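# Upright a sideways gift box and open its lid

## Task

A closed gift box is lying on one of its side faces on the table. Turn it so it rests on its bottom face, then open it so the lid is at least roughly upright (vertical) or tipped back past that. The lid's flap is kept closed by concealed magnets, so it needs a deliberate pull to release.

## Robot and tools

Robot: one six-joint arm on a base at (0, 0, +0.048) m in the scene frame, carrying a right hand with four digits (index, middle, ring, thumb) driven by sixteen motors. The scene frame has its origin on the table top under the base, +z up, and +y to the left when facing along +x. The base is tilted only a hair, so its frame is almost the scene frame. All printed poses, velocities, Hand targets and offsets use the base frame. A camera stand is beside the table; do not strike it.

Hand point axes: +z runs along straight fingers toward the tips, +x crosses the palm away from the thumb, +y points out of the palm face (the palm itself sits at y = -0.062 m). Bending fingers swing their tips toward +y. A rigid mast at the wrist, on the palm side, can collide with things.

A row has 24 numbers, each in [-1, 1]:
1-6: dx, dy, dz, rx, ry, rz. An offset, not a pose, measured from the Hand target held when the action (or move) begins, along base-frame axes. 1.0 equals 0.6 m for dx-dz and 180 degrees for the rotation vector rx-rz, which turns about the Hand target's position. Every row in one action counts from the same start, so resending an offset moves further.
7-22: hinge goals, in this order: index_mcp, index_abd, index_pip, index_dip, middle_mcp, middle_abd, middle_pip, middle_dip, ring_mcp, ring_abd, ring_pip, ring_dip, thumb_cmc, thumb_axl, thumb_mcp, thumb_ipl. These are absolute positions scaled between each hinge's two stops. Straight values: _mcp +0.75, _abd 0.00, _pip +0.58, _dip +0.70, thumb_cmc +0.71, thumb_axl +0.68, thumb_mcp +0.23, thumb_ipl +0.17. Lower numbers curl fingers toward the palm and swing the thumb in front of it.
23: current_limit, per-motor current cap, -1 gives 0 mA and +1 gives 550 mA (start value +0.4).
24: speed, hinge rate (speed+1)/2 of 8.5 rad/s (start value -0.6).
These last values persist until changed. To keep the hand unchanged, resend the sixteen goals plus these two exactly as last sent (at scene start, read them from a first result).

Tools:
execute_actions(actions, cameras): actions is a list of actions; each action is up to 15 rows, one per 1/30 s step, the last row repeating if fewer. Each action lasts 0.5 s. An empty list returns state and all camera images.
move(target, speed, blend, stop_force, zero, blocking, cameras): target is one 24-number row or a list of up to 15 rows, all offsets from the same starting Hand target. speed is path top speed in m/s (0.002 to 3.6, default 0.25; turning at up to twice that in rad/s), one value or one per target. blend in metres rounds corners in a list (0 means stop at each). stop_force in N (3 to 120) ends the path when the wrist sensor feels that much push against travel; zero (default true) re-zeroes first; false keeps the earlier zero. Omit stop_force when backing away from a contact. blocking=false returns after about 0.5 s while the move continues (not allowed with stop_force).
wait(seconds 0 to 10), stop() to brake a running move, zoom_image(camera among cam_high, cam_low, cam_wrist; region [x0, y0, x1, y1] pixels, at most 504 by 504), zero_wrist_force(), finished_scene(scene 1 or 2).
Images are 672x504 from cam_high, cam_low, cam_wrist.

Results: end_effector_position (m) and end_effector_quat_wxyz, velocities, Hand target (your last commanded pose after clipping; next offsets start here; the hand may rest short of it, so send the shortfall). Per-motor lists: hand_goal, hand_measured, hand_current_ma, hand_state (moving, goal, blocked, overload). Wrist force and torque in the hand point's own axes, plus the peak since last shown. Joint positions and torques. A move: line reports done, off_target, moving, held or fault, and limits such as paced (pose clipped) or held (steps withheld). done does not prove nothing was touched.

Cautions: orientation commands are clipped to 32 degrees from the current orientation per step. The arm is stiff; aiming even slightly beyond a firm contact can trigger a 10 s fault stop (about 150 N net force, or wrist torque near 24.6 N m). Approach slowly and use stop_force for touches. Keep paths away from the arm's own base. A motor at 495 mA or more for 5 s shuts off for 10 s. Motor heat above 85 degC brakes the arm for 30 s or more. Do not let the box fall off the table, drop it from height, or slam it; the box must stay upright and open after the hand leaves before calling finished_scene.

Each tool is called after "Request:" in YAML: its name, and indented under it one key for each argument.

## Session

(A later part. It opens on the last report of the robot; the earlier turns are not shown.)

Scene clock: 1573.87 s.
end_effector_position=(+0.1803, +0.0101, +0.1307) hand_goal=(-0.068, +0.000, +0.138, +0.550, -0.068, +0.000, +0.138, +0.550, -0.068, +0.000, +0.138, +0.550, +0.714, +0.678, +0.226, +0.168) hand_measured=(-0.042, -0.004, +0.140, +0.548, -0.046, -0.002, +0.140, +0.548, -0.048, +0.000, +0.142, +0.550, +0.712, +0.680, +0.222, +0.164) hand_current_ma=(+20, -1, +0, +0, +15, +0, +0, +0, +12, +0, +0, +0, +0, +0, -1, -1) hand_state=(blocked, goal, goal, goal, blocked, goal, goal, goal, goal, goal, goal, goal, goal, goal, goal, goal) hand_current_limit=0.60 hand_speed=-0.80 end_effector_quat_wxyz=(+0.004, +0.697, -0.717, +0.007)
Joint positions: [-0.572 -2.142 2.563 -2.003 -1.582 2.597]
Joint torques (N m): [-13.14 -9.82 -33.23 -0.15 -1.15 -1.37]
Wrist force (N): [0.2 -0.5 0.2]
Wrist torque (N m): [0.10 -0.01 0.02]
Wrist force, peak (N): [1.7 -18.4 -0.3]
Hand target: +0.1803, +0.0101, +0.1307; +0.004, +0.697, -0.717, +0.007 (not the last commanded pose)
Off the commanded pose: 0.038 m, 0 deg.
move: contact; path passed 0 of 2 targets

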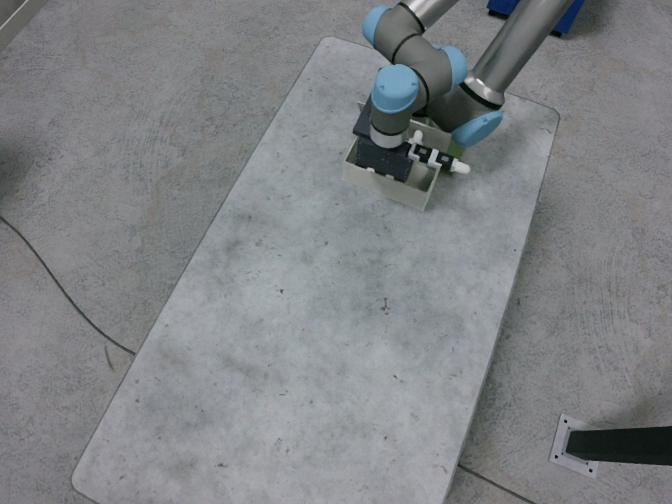

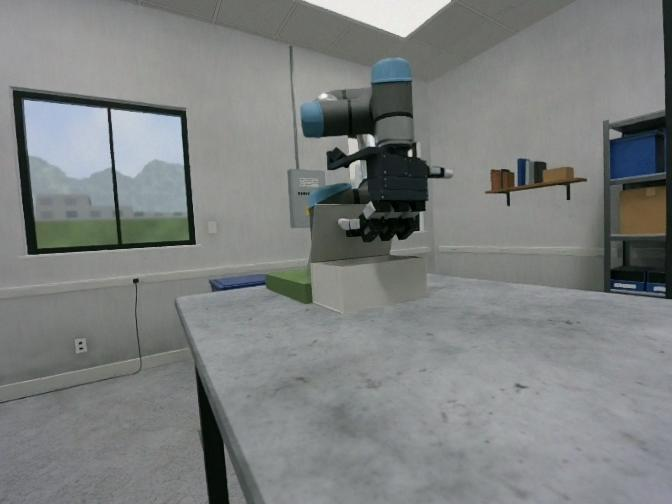

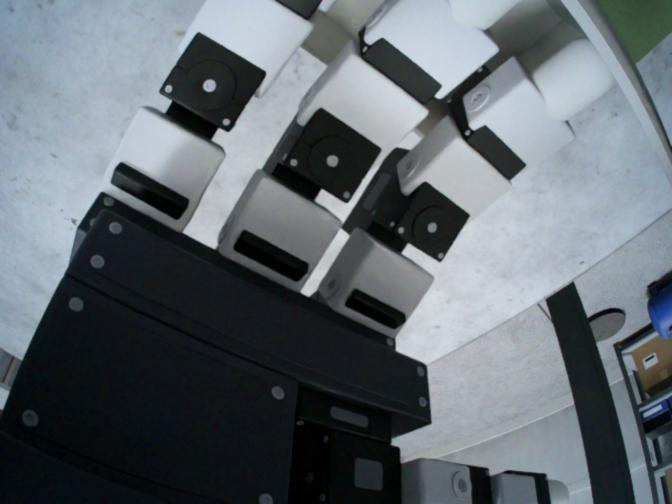

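Request:
move:
  target:
    - [0.0097,0,-0.0048,0,0,0,-0.0685,0,0.1387,0.5507,-0.0685,0,0.1387,0.5507,-0.0685,0,0.1387,0.5507,-0.571,0.678,0.73,-0.589,0.6,-0.7]
    - [0.0323,0,-0.0237,0,0,0,-0.0685,0,0.1387,0.5507,-0.0685,0,0.1387,0.5507,-0.0685,0,0.1387,0.5507,-0.571,0.678,0.73,-0.589,0.6,-0.7]
    - [0.0513,0,-0.046,0,0,0,-0.0685,0,0.1387,0.5507,-0.0685,0,0.1387,0.5507,-0.0685,0,0.1387,0.5507,-0.571,0.678,0.73,-0.589,0.6,-0.7]
  speed: 0.05
  blend: [0.006, 0.008, 0]
  cameras: ["cam_high", "cam_low", "cam_wrist"]

Request:
zoom_image:
  camera: "cam_low"
  region: [290, 170, 450, 310]

Scene clock: 1589.63 s.
end_effector_position=(+0.2111, +0.0102, +0.1031) hand_goal=(-0.068, +0.000, +0.138, +0.550, -0.068, +0.000, +0.138, +0.550, -0.068, +0.000, +0.138, +0.550, -0.570, +0.678, +0.730, -0.588) hand_measured=(-0.050, -0.004, +0.140, +0.548, -0.046, -0.002, +0.140, +0.548, -0.048, +0.000, +0.142, +0.550, -0.568, +0.680, +0.720, -0.586) hand_current_ma=(+11, +0, +0, +0, +14, +0, +0, +0, +12, +0, +0, +0, +0, +0, -5, +0) hand_state=(goal, goal, goal, goal, blocked, goal, goal, goal, goal, goal, goal, goal, goal, goal, goal, goal) hand_current_limit=0.60 hand_speed=-0.70 end_effector_quat_wxyz=(+0.004, +0.697, -0.717, +0.007)
Joint positions: [-0.508 -1.952 2.562 -2.191 -1.583 2.662]
Joint torques (N m): [-14.72 -4.16 -29.87 -3.4 -1.71 -1.38]
Wrist force (N): [0.5 -0.8 0.0]
Wrist torque (N m): [0.15 -0.09 0.06]
Wrist force, peak (N): [0.7 -1.2 -0.2]
Hand target: +0.2111, +0.0101, +0.1031; +0.004, +0.697, -0.717, +0.007
Off the commanded pose: 0.000 m, 0 deg.
move: done; blend cut to 0.0032 m at target 1

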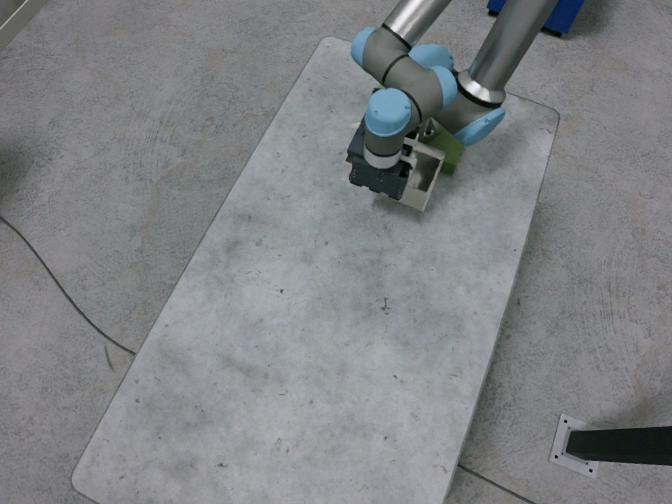

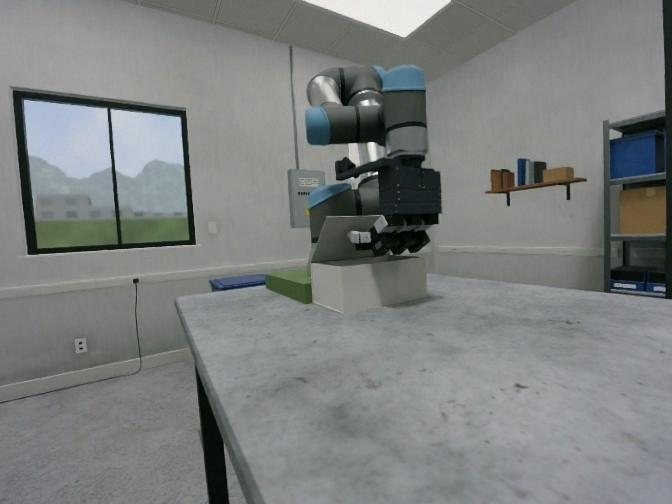

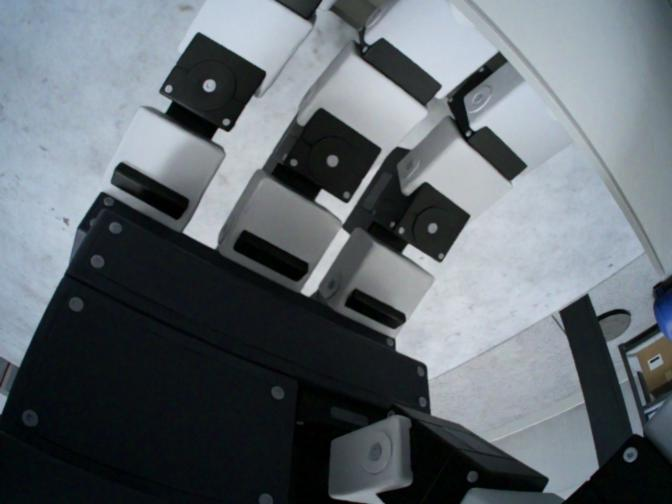

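Scaled by 3.150.

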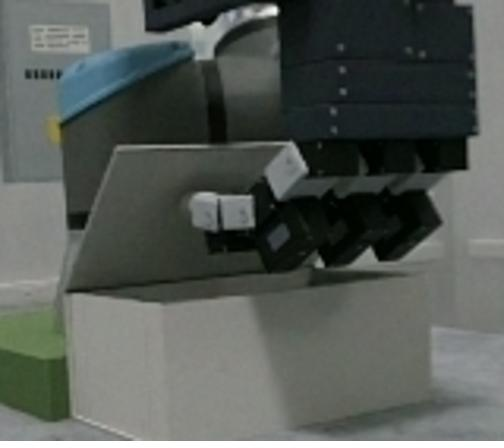

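Request:
execute_actions:
  actions:
    - [[0,0,0,0,0,0,-0.0685,0,0.1387,0.5507,-0.0685,0,0.1387,0.5507,-0.0685,0,0.1387,0.5507,-0.571,0.678,0.58,-0.589,0.6,-0.8]]
    - [[0,0,0,0,0,0,-0.0685,0,0.1387,0.5507,-0.0685,0,0.1387,0.5507,-0.0685,0,0.1387,0.5507,-0.571,0.678,0.46,-0.589,0.6,-0.85]]

Request:
execute_actions:
  actions:
    - [[0,0,0,0,0,0,-0.0685,0,0.1387,0.5507,-0.0685,0,0.1387,0.5507,-0.0685,0,0.1387,0.5507,-0.571,0.678,0.38,-0.589,0.6,-0.85]]

Request:
execute_actions:
  actions:
    - [[0,0,0,0,0,0,-0.0685,0,0.1387,0.5507,-0.0685,0,0.1387,0.5507,-0.0685,0,0.1387,0.5507,-0.571,0.678,0.30,-0.589,0.6,-0.85]]
  cameras: ["cam_low", "cam_wrist"]

Request:
zoom_image:
  camera: "cam_low"
  region: [290, 170, 450, 310]

Scene clock: 1593.20 s.
end_effector_position=(+0.2111, +0.0101, +0.1031) hand_goal=(-0.068, +0.000, +0.138, +0.550, -0.068, +0.000, +0.138, +0.550, -0.068, +0.000, +0.138, +0.550, -0.570, +0.678, +0.460, -0.588) hand_measured=(-0.050, -0.004, +0.140, +0.548, -0.046, -0.002, +0.140, +0.548, -0.048, +0.000, +0.142, +0.550, -0.568, +0.680, +0.458, -0.586) hand_current_ma=(+11, +0, +0, +0, +14, +0, +0, +0, +12, +0, +0, +0, +0, +0, +0, +0) hand_state=(goal, goal, goal, goal, blocked, goal, goal, goal, goal, goal, goal, goal, goal, goal, goal, goal) hand_current_limit=0.60 hand_speed=-0.85 end_effector_quat_wxyz=(+0.004, +0.697, -0.717, +0.007)
Joint positions: [-0.508 -1.952 2.562 -2.191 -1.583 2.662]
Joint torques (N m): [-15.17 2.24 -30.71 -3.71 1.16 -1.5]
Wrist force (N): [0.4 -0.6 -0.1]
Wrist torque (N m): [0.18 -0.08 0.06]
Wrist force, peak (N): [0.7 -1.0 -0.1]
Hand target: +0.2111, +0.0101, +0.1031; +0.004, +0.697, -0.717, +0.007
Off the commanded pose: 0.000 m, 0 deg.

Scene clock: 1593.90 s.
end_effector_position=(+0.2111, +0.0101, +0.1031) hand_goal=(-0.068, +0.000, +0.138, +0.550, -0.068, +0.000, +0.138, +0.550, -0.068, +0.000, +0.138, +0.550, -0.570, +0.678, +0.380, -0.588) hand_measured=(-0.050, -0.004, +0.140, +0.548, -0.046, -0.002, +0.140, +0.548, -0.048, +0.000, +0.142, +0.550, -0.568, +0.680, +0.378, -0.586) hand_current_ma=(+11, +0, +0, +0, +14, +0, +0, +0, +12, +0, +0, +0, +0, +0, +0, +0) hand_state=(goal, goal, goal, goal, blocked, goal, goal, goal, goal, goal, goal, goal, goal, goal, goal, goal) hand_current_limit=0.60 hand_speed=-0.85 end_effector_quat_wxyz=(+0.004, +0.697, -0.717, +0.007)
Joint positions: [-0.508 -1.952 2.562 -2.191 -1.583 2.662]
Joint torques (N m): [-15.18 2.24 -30.18 -3.64 1.13 -1.42]
Wrist force (N): [0.4 -0.7 0.0]
Wrist torque (N m): [0.15 -0.07 0.06]
Wrist force, peak (N): [0.8 -0.8 -0.1]
Hand target: +0.2111, +0.0101, +0.1031; +0.004, +0.697, -0.717, +0.007
Off the commanded pose: 0.000 m, 0 deg.

Scene clock: 1594.60 s.
end_effector_position=(+0.2111, +0.0101, +0.1031) hand_goal=(-0.068, +0.000, +0.138, +0.550, -0.068, +0.000, +0.138, +0.550, -0.068, +0.000, +0.138, +0.550, -0.570, +0.678, +0.300, -0.588) hand_measured=(-0.050, -0.004, +0.140, +0.548, -0.046, -0.002, +0.140, +0.548, -0.048, +0.000, +0.142, +0.550, -0.568, +0.680, +0.298, -0.586) hand_current_ma=(+11, +0, +0, +0, +14, +0, +0, +0, +12, +0, +0, +0, +0, +0, +0, +0) hand_state=(goal, goal, goal, goal, blocked, goal, goal, goal, goal, goal, goal, goal, goal, goal, goal, goal) hand_current_limit=0.60 hand_speed=-0.85 end_effector_quat_wxyz=(+0.004, +0.697, -0.717, +0.007)
Joint positions: [-0.508 -1.952 2.562 -2.191 -1.583 2.662]
Joint torques (N m): [-14.74 1.76 -30.81 -3.64 1.07 -1.42]
Wrist force (N): [0.5 -0.4 0.0]
Wrist torque (N m): [0.19 -0.09 0.07]
Wrist force, peak (N): [0.7 -0.8 0.0]
Hand target: +0.2111, +0.0101, +0.1031; +0.004, +0.697, -0.717, +0.007
Off the commanded pose: 0.000 m, 0 deg.
Images, in order (width x height): cam_low 672x504, cam_wrist 672x504.

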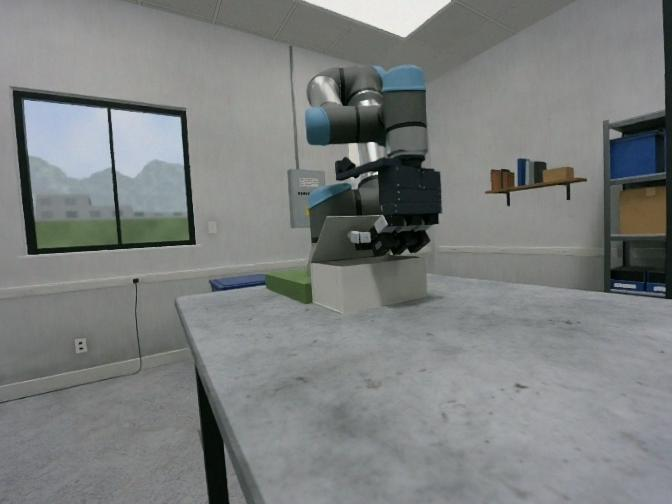

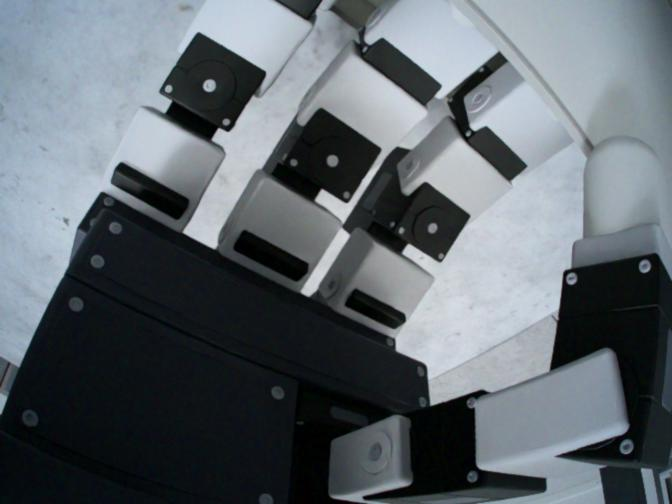

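Scaled by 3.150.

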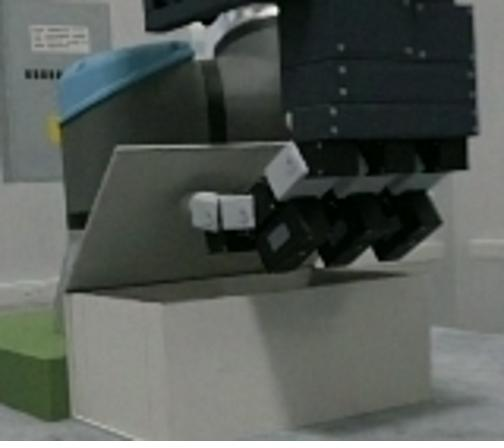

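Request:
move:
  target:
    - [0.0,0,0.0,0,0,0,-0.0685,0,0.1387,0.5507,-0.0685,0,0.1387,0.5507,-0.0685,0,0.1387,0.5507,0.0,0.678,0.73,-0.2,0.6,-0.6]
    - [0.026,0,-0.0562,0,0,0,-0.0685,0,0.1387,0.5507,-0.0685,0,0.1387,0.5507,-0.0685,0,0.1387,0.5507,0.0,0.678,0.73,-0.2,0.6,-0.6]
    - [0.0607,0,-0.0562,0,0,0,-0.0685,0,0.1387,0.5507,-0.0685,0,0.1387,0.5507,-0.0685,0,0.1387,0.5507,0.0,0.678,0.73,-0.2,0.6,-0.6]
  speed: 0.05
  blend: [0, 0.004, 0]
  cameras: ["cam_low", "cam_wrist"]

Request:
zoom_image:
  camera: "cam_low"
  region: [290, 190, 450, 310]

Scene clock: 1616.07 s.
end_effector_position=(+0.2476, +0.0102, +0.0694) hand_goal=(-0.068, +0.000, +0.138, +0.550, -0.068, +0.000, +0.138, +0.550, -0.068, +0.000, +0.138, +0.550, +0.000, +0.678, +0.730, -0.200) hand_measured=(-0.058, -0.002, +0.140, +0.554, -0.058, -0.002, +0.140, +0.548, -0.060, +0.000, +0.138, +0.550, -0.002, +0.680, +0.720, -0.204) hand_current_ma=(+4, +0, +0, +1, +4, +0, +0, +0, +3, +0, +0, +0, +0, +0, -5, -1) hand_state=(goal, goal, goal, goal, goal, goal, goal, goal, goal, goal, goal, goal, goal, goal, goal, goal) hand_current_limit=0.60 hand_speed=-0.60 end_effector_quat_wxyz=(+0.004, +0.697, -0.717, +0.007)
Joint positions: [-0.448 -1.73 2.538 -2.388 -1.583 2.721]
Joint torques (N m): [-14.55 -21.44 -10.98 0.04 -2.54 -1.62]
Wrist force (N): [0.2 -1.0 0.3]
Wrist torque (N m): [0.14 -0.07 0.05]
Wrist force, peak (N): [1.3 -1.8 -11.7]
Hand target: +0.2475, +0.0101, +0.0694; +0.004, +0.697, -0.717, +0.007
Off the commanded pose: 0.000 m, 0 deg.
move: done
Images, in order (width x height): cam_low 672x504, cam_wrist 672x504.

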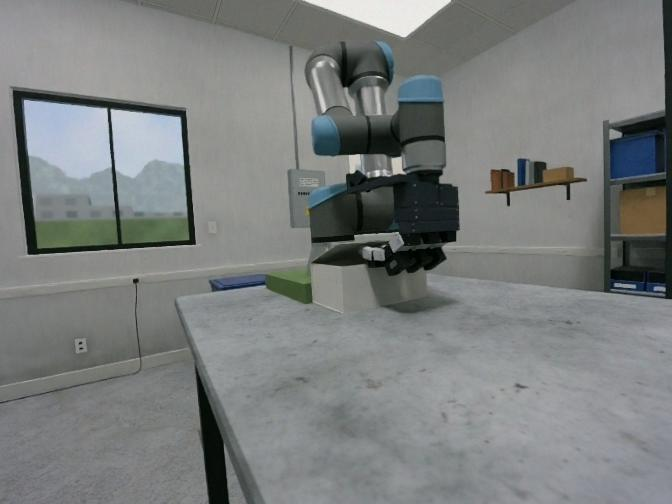

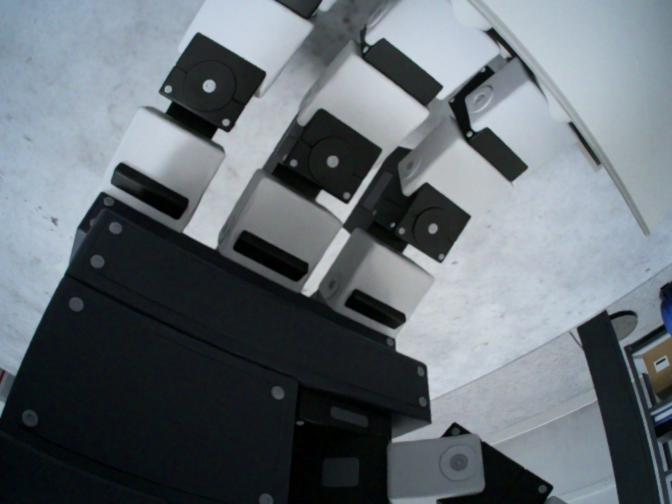

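Scaled by 3.150.

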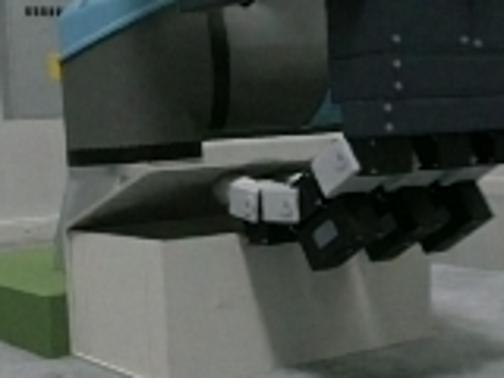

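Request:
move:
  target:
    - [0.002,0,-0.0167,0,0,0,-0.0685,0,0.1387,0.5507,-0.0685,0,0.1387,0.5507,-0.0685,0,0.1387,0.5507,0.0,0.678,0.73,-0.2,0.6,-0.6]
    - [0.1,0,-0.0167,0,0,0,-0.0685,0,0.1387,0.5507,-0.0685,0,0.1387,0.5507,-0.0685,0,0.1387,0.5507,0.0,0.678,0.73,-0.2,0.6,-0.6]
  speed: 0.04
  blend: [0.002, 0]
  cameras: ["cam_low", "cam_wrist", "cam_high"]

Request:
zoom_image:
  camera: "cam_low"
  region: [290, 190, 450, 310]

Scene clock: 1619.80 s.
end_effector_position=(+0.3075, +0.0102, +0.0594) hand_goal=(-0.068, +0.000, +0.138, +0.550, -0.068, +0.000, +0.138, +0.550, -0.068, +0.000, +0.138, +0.550, +0.000, +0.678, +0.730, -0.200) hand_measured=(-0.056, -0.002, +0.142, +0.554, -0.058, -0.002, +0.140, +0.550, -0.058, +0.000, +0.140, +0.550, -0.002, +0.680, +0.720, -0.204) hand_current_ma=(+6, +0, +1, +1, +4, +0, +0, +0, +3, +0, +0, +0, +0, +0, -5, -1) hand_state=(goal, goal, goal, goal, goal, goal, goal, goal, goal, goal, goal, goal, goal, goal, goal, goal) hand_current_limit=0.60 hand_speed=-0.60 end_effector_quat_wxyz=(+0.004, +0.697, -0.717, +0.007)
Joint positions: [-0.377 -1.538 2.404 -2.445 -1.584 2.793]
Joint torques (N m): [-12.56 -30.11 -10.66 -0.72 -2.38 -1.41]
Wrist force (N): [0.1 0.0 -0.1]
Wrist torque (N m): [0.16 -0.03 0.00]
Wrist force, peak (N): [0.3 1.0 0.8]
Hand target: +0.3075, +0.0101, +0.0594; +0.004, +0.697, -0.717, +0.007
Off the commanded pose: 0.000 m, 0 deg.
move: done

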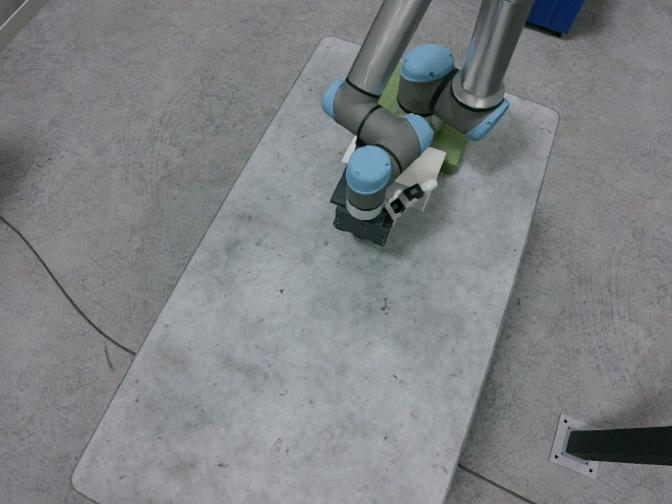

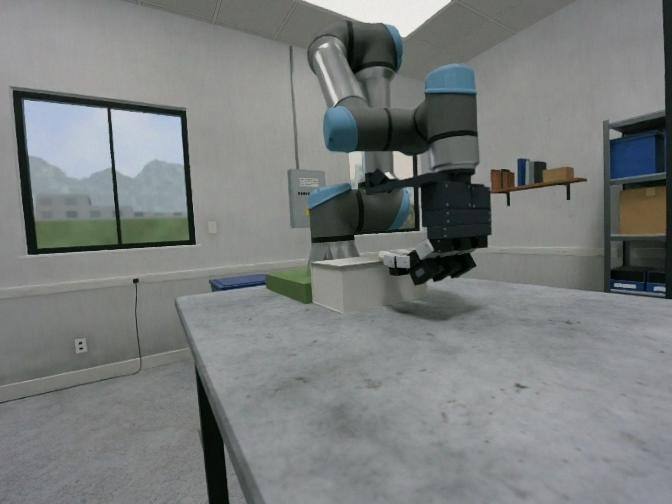

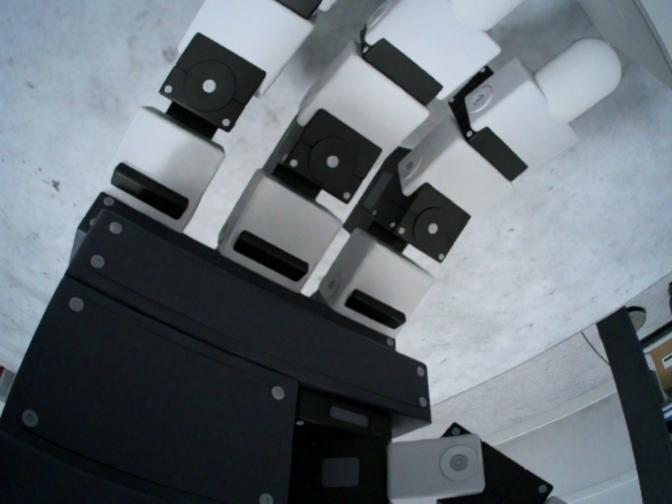

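Scaled by 3.150.

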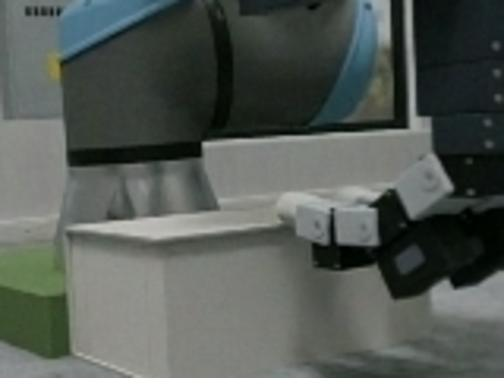

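Request:
move:
  target:
    - [0.0,0,0.2,0,0,0,0.479,0,0.139,0.696,0.479,0,0.139,0.696,0.479,0,0.139,0.696,0.4,0.678,0.225,0.168,0.6,-0.5]
    - [-0.2125,0,0.2,0,0,0,0.479,0,0.139,0.696,0.479,0,0.139,0.696,0.479,0,0.139,0.696,0.714,0.678,0.225,0.168,0.6,-0.5]
    - [-0.2125,0,0.142,0,0,0,0.479,0,0.139,0.696,0.479,0,0.139,0.696,0.479,0,0.139,0.696,0.714,0.678,0.225,0.168,0.6,-0.5]
  speed: [0.2, 0.2, 0.08]
  blend: [0.03, 0.02, 0]

Request:
move:
  target: [0,0,-0.05,0,0,0,0.479,0,0.139,0.696,0.479,0,0.139,0.696,0.479,0,0.139,0.696,0.714,0.678,0.225,0.168,0.6,-0.5]
  speed: 0.012
  stop_force: 5
  cameras: ["cam_low", "cam_high"]

Scene clock: 1627.33 s.
end_effector_position=(+0.1800, +0.0101, +0.1446) hand_goal=(+0.480, +0.000, +0.140, +0.696, +0.480, +0.000, +0.140, +0.696, +0.480, +0.000, +0.140, +0.696, +0.714, +0.678, +0.226, +0.168) hand_measured=(+0.482, -0.002, +0.142, +0.694, +0.482, -0.002, +0.140, +0.694, +0.482, +0.000, +0.140, +0.694, +0.712, +0.680, +0.224, +0.164) hand_current_ma=(+0, +0, +0, +0, +0, +0, +0, +0, +0, +0, +0, +0, +0, +0, -1, -1) hand_state=(goal, goal, goal, goal, goal, goal, goal, goal, goal, goal, goal, goal, goal, goal, goal, goal) hand_current_limit=0.60 hand_speed=-0.50 end_effector_quat_wxyz=(+0.004, +0.697, -0.717, +0.007)
Joint positions: [-0.573 -2.165 2.533 -1.949 -1.582 2.597]
Joint torques (N m): [0.92 -8.97 -26.55 -2.77 1.13 1.1]
Wrist force (N): [0.0 -0.1 -0.1]
Wrist torque (N m): [0.02 0.00 0.02]
Wrist force, peak (N): [0.2 2.4 0.1]
Hand target: +0.1800, +0.0101, +0.1446; +0.004, +0.697, -0.717, +0.007
Off the commanded pose: 0.000 m, 0 deg.
move: done; blend cut to 0 m at target 2

Scene clock: 1629.20 s.
end_effector_position=(+0.1800, +0.0101, +0.1347) hand_goal=(+0.480, +0.000, +0.140, +0.696, +0.480, +0.000, +0.140, +0.696, +0.480, +0.000, +0.140, +0.696, +0.714, +0.678, +0.226, +0.168) hand_measured=(+0.482, -0.002, +0.136, +0.694, +0.480, -0.002, +0.138, +0.694, +0.482, +0.000, +0.138, +0.694, +0.712, +0.680, +0.224, +0.164) hand_current_ma=(+0, +0, -1, +0, +0, +0, +0, +0, +0, +0, +0, +0, +0, +0, -1, -1) hand_state=(goal, goal, goal, goal, goal, goal, goal, goal, goal, goal, goal, goal, goal, goal, goal, goal) hand_current_limit=0.60 hand_speed=-0.50 end_effector_quat_wxyz=(+0.004, +0.697, -0.717, +0.007)
Joint positions: [-0.573 -2.15 2.555 -1.987 -1.582 2.597]
Joint torques (N m): [11.37 -8.93 -33.36 -3.77 1.16 0.56]
Wrist force (N): [0.3 0.1 -0.3]
Wrist torque (N m): [0.02 0.01 0.03]
Wrist force, peak (N): [-0.4 -5.6 -7.4]
Hand target: +0.1800, +0.0101, +0.1347; +0.004, +0.697, -0.717, +0.007 (not the last commanded pose)
Off the commanded pose: 0.020 m, 0 deg.
move: contact
Images, in order (width x height): cam_high 672x504, cam_low 672x504.

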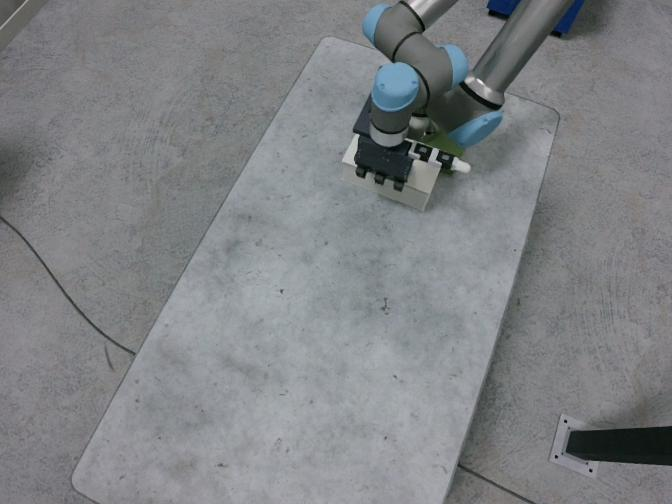

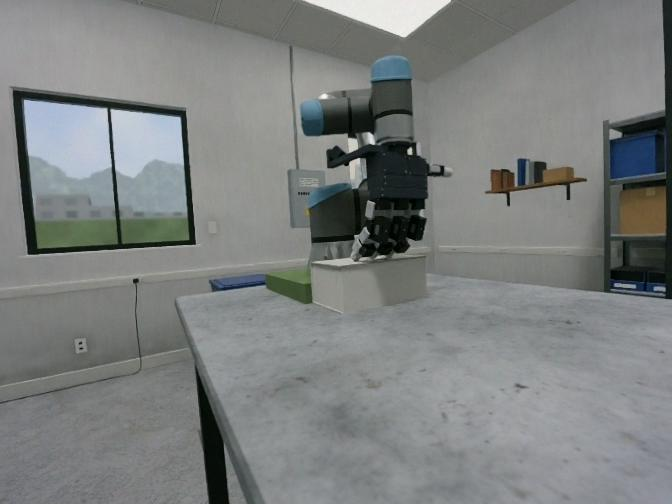

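Request:
execute_actions:
  actions:
    - [[0,0,-0.0058,0,0,0,0.479,0,0.139,0.696,0.479,0,0.139,0.696,0.479,0,0.139,0.696,0.714,0.678,0.225,0.168,0.6,-0.5]]

Scene clock: 1631.23 s.
end_effector_position=(+0.1800, +0.0101, +0.1313) hand_goal=(+0.480, +0.000, +0.140, +0.696, +0.480, +0.000, +0.140, +0.696, +0.480, +0.000, +0.140, +0.696, +0.714, +0.678, +0.226, +0.168) hand_measured=(+0.478, +0.004, +0.110, +0.686, +0.486, +0.004, +0.102, +0.686, +0.492, +0.006, +0.096, +0.682, +0.712, +0.680, +0.224, +0.164) hand_current_ma=(+0, +0, -24, -3, +1, +1, -34, -4, +6, +1, -44, -6, +0, +0, -1, -1) hand_state=(goal, goal, blocked, goal, goal, goal, blocked, goal, goal, goal, blocked, goal, goal, goal, goal, goal) hand_current_limit=0.60 hand_speed=-0.50 end_effector_quat_wxyz=(+0.004, +0.697, -0.717, +0.007)
Joint positions: [-0.573 -2.144 2.562 -2 -1.582 2.597]
Joint torques (N m): [8.39 -0.61 5.8 7.81 -5.45 0.17]
Wrist force (N): [-0.2 -33.0 -37.1]
Wrist torque (N m): [1.97 1.15 -1.00]
Wrist force, peak (N): [0.3 -33.4 -37.6]
Hand target: +0.1800, +0.0101, +0.1312; +0.004, +0.697, -0.717, +0.007
Off the commanded pose: 0.000 m, 0 deg.

Request:
execute_actions:
  actions:
    - [[0,0,0.0042,0,0,0,0.479,0,0.139,0.696,0.479,0,0.139,0.696,0.479,0,0.139,0.696,0.714,0.678,0.225,0.168,0.6,-0.5]]

Scene clock: 1633.07 s.
end_effector_position=(+0.1800, +0.0101, +0.1338) hand_goal=(+0.480, +0.000, +0.140, +0.696, +0.480, +0.000, +0.140, +0.696, +0.480, +0.000, +0.140, +0.696, +0.714, +0.678, +0.226, +0.168) hand_measured=(+0.480, +0.000, +0.130, +0.688, +0.480, +0.000, +0.132, +0.690, +0.482, +0.004, +0.128, +0.688, +0.712, +0.680, +0.224, +0.164) hand_current_ma=(+0, +0, -3, -2, +0, +0, -3, -2, +0, +0, -4, -2, +0, +0, -1, -1) hand_state=(goal, goal, goal, goal, goal, goal, goal, goal, goal, goal, goal, goal, goal, goal, goal, goal) hand_current_limit=0.60 hand_speed=-0.50 end_effector_quat_wxyz=(+0.004, +0.697, -0.717, +0.007)
Joint positions: [-0.573 -2.149 2.557 -1.99 -1.582 2.597]
Joint torques (N m): [6.19 12.39 -17.3 -3.36 1.73 0.38]
Wrist force (N): [-0.8 -0.9 -2.1]
Wrist torque (N m): [0.09 0.07 -0.06]
Wrist force, peak (N): [0.1 -33.6 -37.2]
Hand target: +0.1800, +0.0101, +0.1338; +0.004, +0.697, -0.717, +0.007
Off the commanded pose: 0.000 m, 0 deg.

Request:
move:
  target:
    - [0,0,-0.0007,0,0,0,0.479,0,0.139,0.696,0.479,0,0.139,0.696,0.479,0,0.139,0.696,0.714,0.678,0.225,0.168,0.6,-0.5]
    - [0.0833,0,-0.0012,0,0,0,0.479,0,0.139,0.696,0.479,0,0.139,0.696,0.479,0,0.139,0.696,0.714,0.678,0.225,0.168,0.6,-0.5]
  speed: 0.05
  blend: [0.0, 0]
  cameras: ["cam_low"]

Scene clock: 1637.17 s.
end_effector_position=(+0.2300, +0.0101, +0.1331) hand_goal=(+0.480, +0.000, +0.140, +0.696, +0.480, +0.000, +0.140, +0.696, +0.480, +0.000, +0.140, +0.696, +0.714, +0.678, +0.226, +0.168) hand_measured=(+0.476, +0.000, +0.132, +0.690, +0.476, +0.000, +0.134, +0.690, +0.478, +0.002, +0.136, +0.692, +0.712, +0.680, +0.224, +0.164) hand_current_ma=(-1, +0, -2, -2, -1, +0, -1, -1, +0, +0, -1, -1, +0, +0, -1, -1) hand_state=(goal, goal, goal, goal, goal, goal, goal, goal, goal, goal, goal, goal, goal, goal, goal, goal) hand_current_limit=0.60 hand_speed=-0.50 end_effector_quat_wxyz=(+0.004, +0.697, -0.717, +0.007)
Joint positions: [-0.475 -1.946 2.468 -2.104 -1.583 2.695]
Joint torques (N m): [-15.35 -7.35 -12.43 0.44 -2.04 -1.07]
Wrist force (N): [0.0 -2.8 -3.6]
Wrist torque (N m): [0.13 0.07 0.01]
Wrist force, peak (N): [-0.8 -7.2 -9.7]
Hand target: +0.2300, +0.0101, +0.1330; +0.004, +0.697, -0.717, +0.007
Off the commanded pose: 0.000 m, 0 deg.
move: done
Images, in order (width x height): cam_low 672x504.

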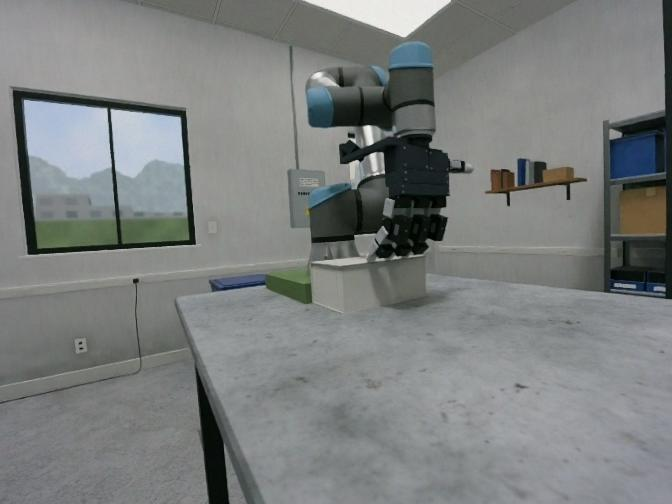

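Request:
move:
  target:
    - [0.0,0,0.02,0,0,0,0.479,0,0.139,0.696,0.479,0,0.139,0.696,0.479,0,0.139,0.696,0.714,0.678,0.225,0.168,0.6,-0.5]
    - [-0.1,0,0.02,0,0,0,0.479,0,0.139,0.696,0.479,0,0.139,0.696,0.479,0,0.139,0.696,0.714,0.678,0.225,0.168,0.6,-0.5]
    - [-0.1,0,0.0015,0,0,0,0.479,0,0.139,0.696,0.479,0,0.139,0.696,0.479,0,0.139,0.696,0.714,0.678,0.225,0.168,0.6,-0.5]
    - [-0.096,0,-0.0011,0,0,0,0.479,0,0.139,0.696,0.479,0,0.139,0.696,0.479,0,0.139,0.696,0.714,0.678,0.225,0.168,0.6,-0.5]
  speed: [0.1, 0.15, 0.06, 0.02]
  blend: [0.005, 0.005, 0.002, 0]

Request:
move:
  target: [0.0833,0,-0.0006,0,0,0,0.479,0,0.139,0.696,0.479,0,0.139,0.696,0.479,0,0.139,0.696,0.714,0.678,0.225,0.168,0.6,-0.5]
  speed: 0.05
  cameras: ["cam_low"]

Scene clock: 1642.37 s.
end_effector_position=(+0.1724, +0.0102, +0.1323) hand_goal=(+0.480, +0.000, +0.140, +0.696, +0.480, +0.000, +0.140, +0.696, +0.480, +0.000, +0.140, +0.696, +0.714, +0.678, +0.226, +0.168) hand_measured=(+0.472, -0.002, +0.122, +0.690, +0.472, -0.002, +0.122, +0.690, +0.470, +0.000, +0.124, +0.690, +0.712, +0.680, +0.224, +0.164) hand_current_ma=(-3, +0, -10, -2, -3, +0, -9, -1, -3, +0, -7, -1, +0, +0, -1, -1) hand_state=(goal, goal, goal, goal, goal, goal, goal, goal, goal, goal, goal, goal, goal, goal, goal, goal) hand_current_limit=0.60 hand_speed=-0.50 end_effector_quat_wxyz=(+0.004, +0.697, -0.717, +0.007)
Joint positions: [-0.592 -2.181 2.572 -1.973 -1.582 2.578]
Joint torques (N m): [-13.45 -5.21 -27.19 0.84 -2.52 -1.41]
Wrist force (N): [0.4 -3.5 -5.8]
Wrist torque (N m): [0.21 0.23 -0.10]
Wrist force, peak (N): [-0.6 -12.4 -15.3]
Hand target: +0.1724, +0.0101, +0.1324; +0.004, +0.697, -0.717, +0.007
Off the commanded pose: 0.000 m, 0 deg.
move: done; blend cut to 0.0014 m at target 3

Scene clock: 1643.77 s.
end_effector_position=(+0.2224, +0.0101, +0.1321) hand_goal=(+0.480, +0.000, +0.140, +0.696, +0.480, +0.000, +0.140, +0.696, +0.480, +0.000, +0.140, +0.696, +0.714, +0.678, +0.226, +0.168) hand_measured=(+0.470, -0.002, +0.122, +0.690, +0.470, -0.002, +0.124, +0.690, +0.470, +0.000, +0.126, +0.690, +0.712, +0.680, +0.224, +0.164) hand_current_ma=(-3, +0, -9, -2, -4, +0, -8, -1, -4, +0, -6, -1, +0, +0, -1, -1) hand_state=(goal, goal, goal, goal, goal, goal, goal, goal, goal, goal, goal, goal, goal, goal, goal, goal) hand_current_limit=0.60 hand_speed=-0.50 end_effector_quat_wxyz=(+0.004, +0.697, -0.717, +0.007)
Joint positions: [-0.488 -1.972 2.485 -2.095 -1.583 2.682]
Joint torques (N m): [-14.95 -5.27 -11.72 0.5 -2.02 -1.18]
Wrist force (N): [-0.3 -3.8 -5.6]
Wrist torque (N m): [0.21 0.11 -0.03]
Wrist force, peak (N): [-0.3 -4.1 -5.6]
Hand target: +0.2224, +0.0101, +0.1320; +0.004, +0.697, -0.717, +0.007
Off the commanded pose: 0.000 m, 0 deg.
move: done
Images, in order (width x height): cam_low 672x504.

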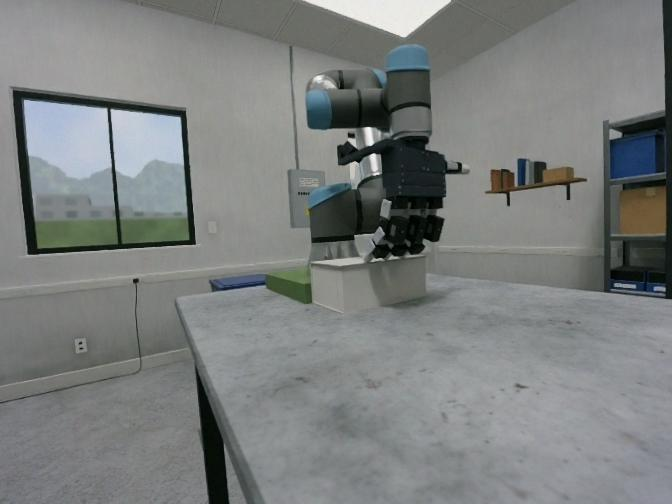

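Request:
move:
  target:
    - [0.0,0,0.02,0,0,0,0.479,0,0.139,0.696,0.479,0,0.139,0.696,0.479,0,0.139,0.696,0.714,0.678,0.225,0.168,0.8,-0.5]
    - [-0.0874,0,0.02,0,0,0,0.479,0,0.139,0.696,0.479,0,0.139,0.696,0.479,0,0.139,0.696,0.714,0.678,0.225,0.168,0.8,-0.5]
    - [-0.0874,0,0.003,0,0,0,0.479,0,0.139,0.696,0.479,0,0.139,0.696,0.479,0,0.139,0.696,0.714,0.678,0.225,0.168,0.8,-0.5]
    - [-0.0874,0,-0.0012,0,0,0,0.479,0,0.139,0.696,0.479,0,0.139,0.696,0.479,0,0.139,0.696,0.714,0.678,0.225,0.168,0.8,-0.5]
  speed: [0.1, 0.15, 0.06, 0.01]
  blend: [0.005, 0.005, 0.002, 0]

Scene clock: 1653.00 s.
end_effector_position=(+0.1700, +0.0101, +0.1313) hand_goal=(+0.480, +0.000, +0.140, +0.696, +0.480, +0.000, +0.140, +0.696, +0.480, +0.000, +0.140, +0.696, +0.714, +0.678, +0.226, +0.168) hand_measured=(+0.492, +0.000, +0.096, +0.684, +0.492, +0.000, +0.098, +0.684, +0.490, +0.000, +0.102, +0.684, +0.712, +0.680, +0.222, +0.164) hand_current_ma=(+5, +0, -47, -5, +5, +0, -43, -4, +4, +0, -36, -5, +0, +0, -1, -1) hand_state=(goal, goal, blocked, goal, goal, goal, blocked, goal, goal, goal, blocked, goal, goal, goal, goal, goal) hand_current_limit=0.80 hand_speed=-0.50 end_effector_quat_wxyz=(+0.004, +0.697, -0.717, +0.007)
Joint positions: [-0.598 -2.191 2.578 -1.97 -1.582 2.572]
Joint torques (N m): [12.71 19.96 13.55 9.24 -6.78 -1.22]
Wrist force (N): [-0.3 -38.6 -44.1]
Wrist torque (N m): [2.53 1.03 -0.90]
Wrist force, peak (N): [-0.3 -39.0 -44.2]
Hand target: +0.1699, +0.0101, +0.1313; +0.004, +0.697, -0.717, +0.007
Off the commanded pose: 0.000 m, 0 deg.
move: done; blend cut to 0.0013 m at target 3

Request:
execute_actions:
  actions:
    - [[0.0083,0,0,0,0,0,0.479,0,0.139,0.696,0.479,0,0.139,0.696,0.479,0,0.139,0.696,0.714,0.678,0.225,0.168,0.8,-0.5]]
    - [[0.0125,0,0,0,0,0,0.479,0,0.139,0.696,0.479,0,0.139,0.696,0.479,0,0.139,0.696,0.714,0.678,0.225,0.168,0.8,-0.5]]

Scene clock: 1655.37 s.
end_effector_position=(+0.1824, +0.0101, +0.1313) hand_goal=(+0.480, +0.000, +0.140, +0.696, +0.480, +0.000, +0.140, +0.696, +0.480, +0.000, +0.140, +0.696, +0.714, +0.678, +0.226, +0.168) hand_measured=(+0.470, -0.002, +0.118, +0.682, +0.468, -0.002, +0.120, +0.684, +0.466, -0.002, +0.122, +0.684, +0.712, +0.680, +0.222, +0.164) hand_current_ma=(-4, +0, -14, -5, -5, +0, -11, -4, -6, +0, -9, -4, +0, +0, -1, -1) hand_state=(goal, goal, blocked, goal, goal, goal, goal, goal, goal, goal, goal, goal, goal, goal, goal, goal) hand_current_limit=0.80 hand_speed=-0.50 end_effector_quat_wxyz=(+0.004, +0.697, -0.717, +0.007)
Joint positions: [-0.567 -2.134 2.558 -2.007 -1.582 2.602]
Joint torques (N m): [-15.27 13.25 -8.74 -0.09 -2.94 1.04]
Wrist force (N): [-0.1 -9.0 -10.7]
Wrist torque (N m): [0.35 0.22 -0.10]
Wrist force, peak (N): [-0.3 -39.1 -44.5]
Hand target: +0.1824, +0.0101, +0.1313; +0.004, +0.697, -0.717, +0.007
Off the commanded pose: 0.000 m, 0 deg.

Request:
execute_actions:
  actions:
    - [[0.0333,0,0,0,0,0,0.479,0,0.139,0.696,0.479,0,0.139,0.696,0.479,0,0.139,0.696,0.714,0.678,0.225,0.168,0.8,-0.5]]
    - [[0.0333,0,0,0,0,0,0.479,0,0.139,0.696,0.479,0,0.139,0.696,0.479,0,0.139,0.696,0.714,0.678,0.225,0.168,0.8,-0.5]]
  cameras: ["cam_low", "cam_high"]

Scene clock: 1661.83 s.
end_effector_position=(+0.2224, +0.0101, +0.1313) hand_goal=(+0.480, +0.000, +0.140, +0.696, +0.480, +0.000, +0.140, +0.696, +0.480, +0.000, +0.140, +0.696, +0.714, +0.678, +0.226, +0.168) hand_measured=(+0.480, +0.008, +0.110, +0.684, +0.476, +0.006, +0.114, +0.686, +0.474, +0.008, +0.118, +0.686, +0.714, +0.680, +0.222, +0.164) hand_current_ma=(+0, +2, -24, -4, -1, +1, -18, -3, -2, +1, -13, -3, +0, +0, -1, -1) hand_state=(goal, goal, blocked, goal, goal, goal, blocked, goal, goal, goal, blocked, goal, goal, goal, goal, goal) hand_current_limit=0.80 hand_speed=-0.50 end_effector_quat_wxyz=(+0.004, +0.697, -0.717, +0.007)
Joint positions: [-0.488 -1.97 2.486 -2.097 -1.583 2.682]
Joint torques (N m): [4.56 13.94 -12.38 2.37 -3.45 0.94]
Wrist force (N): [-0.9 -22.9 -25.0]
Wrist torque (N m): [1.06 0.39 -0.39]
Wrist force, peak (N): [-1.2 -23.0 -25.2]
Hand target: +0.2224, +0.0101, +0.1313; +0.004, +0.697, -0.717, +0.007
Off the commanded pose: 0.000 m, 0 deg.
Images, in order (width x height): cam_high 672x504, cam_low 672x504.

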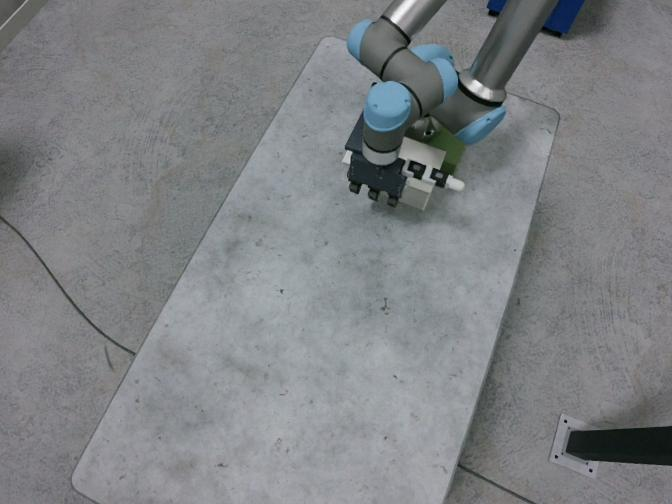

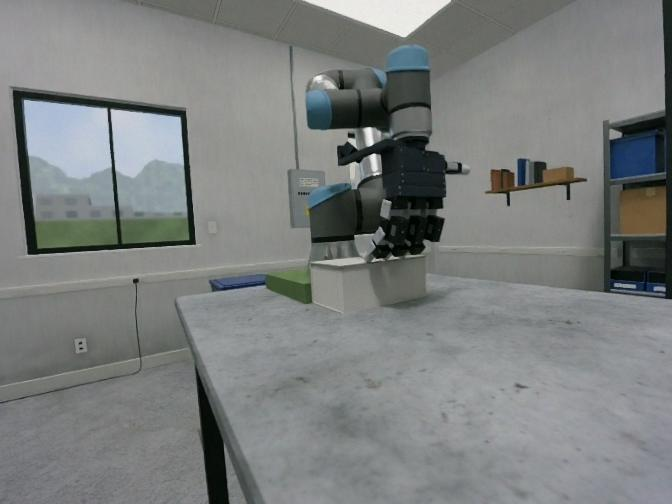

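Request:
move:
  target:
    - [0.0,0,0.05,0,0,0,0.479,0,0.139,0.696,0.479,0,0.139,0.696,0.479,0,0.139,0.696,0.714,0.678,0.225,0.168,0.6,-0.5]
    - [0.13,0,0.05,0,0,0,0.479,0,0.139,0.696,0.479,0,0.139,0.696,0.479,0,0.139,0.696,0.714,0.678,0.225,0.168,0.6,-0.5]
  speed: 0.2
  blend: [0.02, 0]

Request:
move:
  target:
    - [0.0,0,-0.2237,0,0,0,0.685,0,-0.956,0.696,0.685,0,-0.956,0.696,0.685,0,-0.956,0.696,-0.571,0.678,0.225,-0.0486,0.6,-0.4]
    - [-0.083,0,-0.2237,0,0,0,0.685,0,-0.956,0.696,0.685,0,-0.956,0.696,0.685,0,-0.956,0.696,-0.571,0.678,0.225,-0.0486,0.6,-0.4]
  speed: [0.15, 0.06]
  blend: [0.01, 0]
  cameras: ["cam_low", "cam_wrist"]

Request:
zoom_image:
  camera: "cam_low"
  region: [290, 190, 450, 330]

Scene clock: 1670.03 s.
end_effector_position=(+0.3003, +0.0102, +0.1613) hand_goal=(+0.480, +0.000, +0.140, +0.696, +0.480, +0.000, +0.140, +0.696, +0.480, +0.000, +0.140, +0.696, +0.714, +0.678, +0.226, +0.168) hand_measured=(+0.482, +0.004, +0.140, +0.694, +0.482, +0.002, +0.140, +0.694, +0.482, +0.002, +0.140, +0.694, +0.714, +0.680, +0.222, +0.164) hand_current_ma=(+0, +0, +0, +0, +0, +0, +0, +0, +0, +0, +0, +0, +0, +0, -1, -1) hand_state=(goal, goal, goal, goal, goal, goal, goal, goal, goal, goal, goal, goal, goal, goal, goal, goal) hand_current_limit=0.60 hand_speed=-0.50 end_effector_quat_wxyz=(+0.004, +0.697, -0.717, +0.007)
Joint positions: [-0.384 -1.769 2.27 -2.082 -1.584 2.785]
Joint torques (N m): [-12.7 -0.93 -31.19 -1.53 -0.37 0.68]
Wrist force (N): [0.0 -0.2 0.1]
Wrist torque (N m): [0.00 -0.01 0.06]
Wrist force, peak (N): [-1.0 -23.4 -25.4]
Hand target: +0.3004, +0.0101, +0.1613; +0.004, +0.697, -0.717, +0.007
Off the commanded pose: 0.000 m, 0 deg.
move: done; blend cut to 0.015 m at target 1

Scene clock: 1672.13 s.
end_effector_position=(+0.2506, +0.0101, +0.0271) hand_goal=(+0.686, +0.000, -0.956, +0.696, +0.686, +0.000, -0.956, +0.696, +0.686, +0.000, -0.956, +0.696, -0.570, +0.678, +0.226, -0.048) hand_measured=(+0.686, +0.004, -0.948, +0.694, +0.686, +0.002, -0.948, +0.694, +0.686, +0.002, -0.950, +0.694, -0.568, +0.680, +0.222, -0.048) hand_current_ma=(+0, +0, +3, +0, +0, +0, +2, +0, +0, +0, +2, +0, +0, +0, -1, +0) hand_state=(goal, goal, goal, goal, goal, goal, goal, goal, goal, goal, goal, goal, goal, goal, goal, goal) hand_current_limit=0.60 hand_speed=-0.40 end_effector_quat_wxyz=(+0.004, +0.697, -0.717, +0.007)
Joint positions: [-0.445 -1.579 2.584 -2.586 -1.583 2.725]
Joint torques (N m): [14.91 -3.84 -23.75 -0.41 1.73 1.46]
Wrist force (N): [0.2 -0.1 -0.2]
Wrist torque (N m): [0.07 -0.09 -0.01]
Wrist force, peak (N): [0.0 -0.9 -1.3]
Hand target: +0.2506, +0.0101, +0.0271; +0.004, +0.697, -0.717, +0.007
Off the commanded pose: 0.000 m, 0 deg.
move: done
Images, in order (width x height): cam_low 672x504, cam_wrist 672x504.

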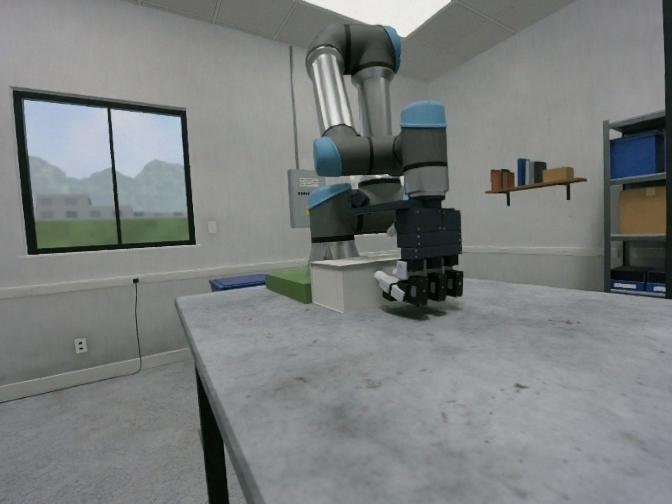

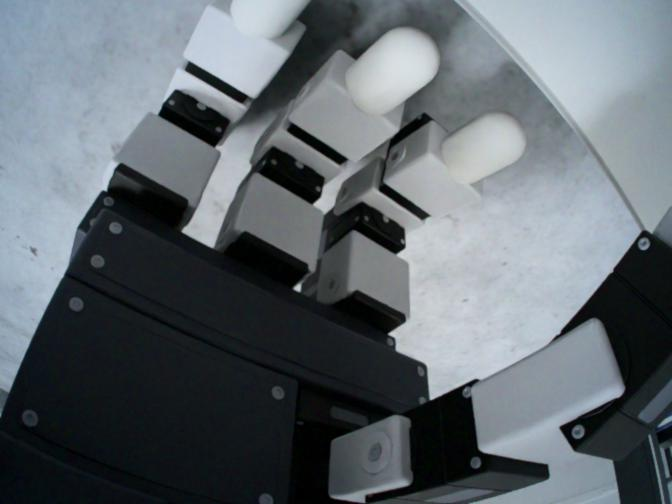

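Scaled by 3.150.

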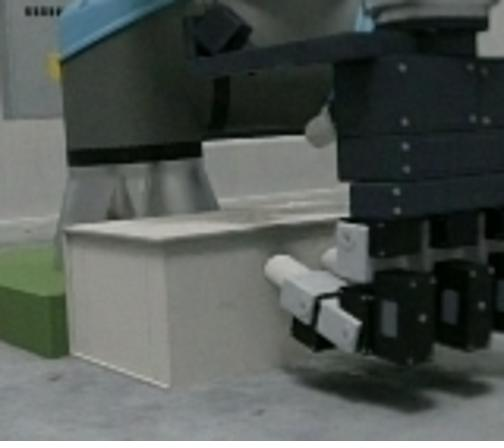

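Request:
move:
  target: [-0.033,0,0,0,0,0,0.685,0,-0.956,0.696,0.685,0,-0.956,0.696,0.685,0,-0.956,0.696,-0.571,0.678,0.225,-0.0486,0.6,-0.4]
  speed: 0.03
  stop_force: 4

Request:
move:
  target: [0,0,0.03,0,0,0,0.685,0,-0.956,0.696,0.685,0,-0.956,0.696,0.685,0,-0.956,0.696,-0.571,0.678,0.225,-0.0486,0.6,-0.4]
  speed: 0.02
  stop_force: 3
  cameras: ["cam_low", "cam_wrist"]

Request:
zoom_image:
  camera: "cam_low"
  region: [290, 190, 450, 330]

Scene clock: 1675.93 s.
end_effector_position=(+0.2332, +0.0101, +0.0270) hand_goal=(+0.686, +0.000, -0.956, +0.696, +0.686, +0.000, -0.956, +0.696, +0.686, +0.000, -0.956, +0.696, -0.570, +0.678, +0.226, -0.048) hand_measured=(+0.692, +0.004, -0.956, +0.694, +0.694, +0.002, -0.956, +0.694, +0.692, +0.002, -0.956, +0.694, -0.568, +0.680, +0.222, -0.048) hand_current_ma=(+2, +0, +0, +0, +2, +0, +0, +0, +1, +0, +0, +0, +0, +0, -1, +0) hand_state=(goal, goal, goal, goal, goal, goal, goal, goal, goal, goal, goal, goal, goal, goal, goal, goal) hand_current_limit=0.60 hand_speed=-0.40 end_effector_quat_wxyz=(+0.004, +0.697, -0.717, +0.007)
Joint positions: [-0.47 -1.625 2.628 -2.584 -1.583 2.7]
Joint torques (N m): [14.42 -23 -7.86 -3.89 -2.53 -1.2]
Wrist force (N): [0.2 0.1 0.0]
Wrist torque (N m): [0.09 -0.09 0.00]
Wrist force, peak (N): [0.1 -9.5 0.2]
Hand target: +0.2332, +0.0101, +0.0270; +0.004, +0.697, -0.717, +0.007 (not the last commanded pose)
Off the commanded pose: 0.002 m, 0 deg.
move: contact

Scene clock: 1677.87 s.
end_effector_position=(+0.2332, +0.0101, +0.0450) hand_goal=(+0.686, +0.000, -0.956, +0.696, +0.686, +0.000, -0.956, +0.696, +0.686, +0.000, -0.956, +0.696, -0.570, +0.678, +0.226, -0.048) hand_measured=(+0.700, +0.004, -0.948, +0.698, +0.694, +0.002, -0.954, +0.696, +0.692, +0.002, -0.954, +0.694, -0.568, +0.680, +0.222, -0.048) hand_current_ma=(+7, +0, +3, +0, +2, +0, +0, +0, +1, +0, +0, +0, +0, +0, -1, +0) hand_state=(goal, goal, goal, goal, goal, goal, goal, goal, goal, goal, goal, goal, goal, goal, goal, goal) hand_current_limit=0.60 hand_speed=-0.40 end_effector_quat_wxyz=(+0.004, +0.697, -0.717, +0.007)
Joint positions: [-0.47 -1.695 2.606 -2.492 -1.583 2.7]
Joint torques (N m): [6.08 0.02 -8.82 -3.48 -1.49 -0.04]
Wrist force (N): [0.2 -1.6 0.4]
Wrist torque (N m): [0.04 -0.07 -0.02]
Wrist force, peak (N): [0.0 -1.8 1.0]
Hand target: +0.2332, +0.0101, +0.0450; +0.004, +0.697, -0.717, +0.007
Off the commanded pose: 0.000 m, 0 deg.
move: done
Images, in order (width x height): cam_low 672x504, cam_wrist 672x504.

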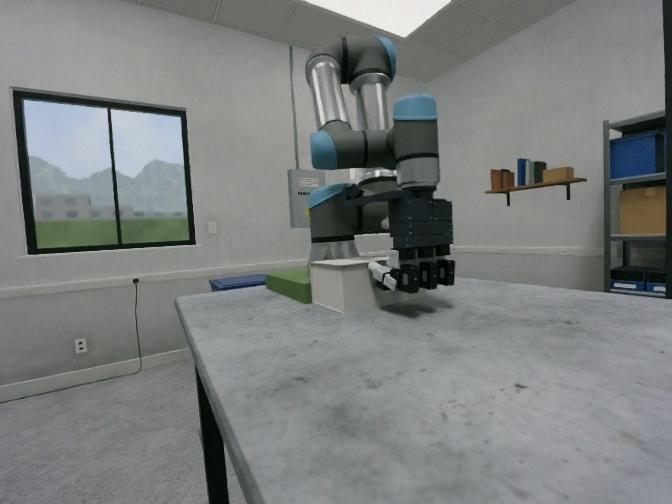

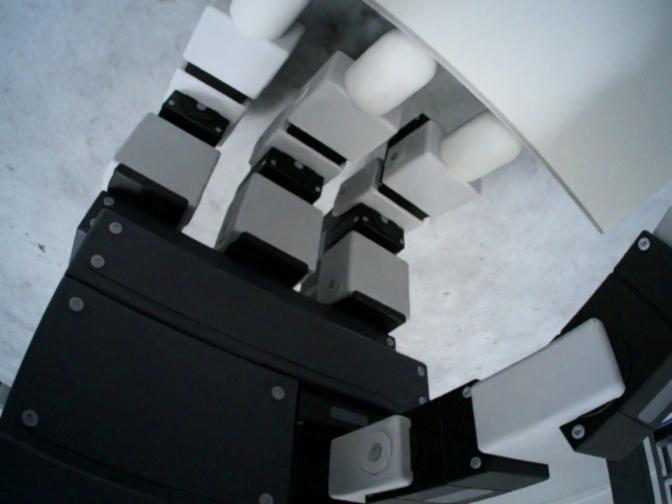

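Scaled by 3.150.

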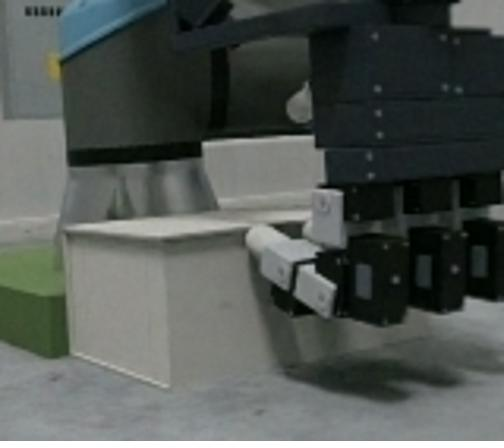

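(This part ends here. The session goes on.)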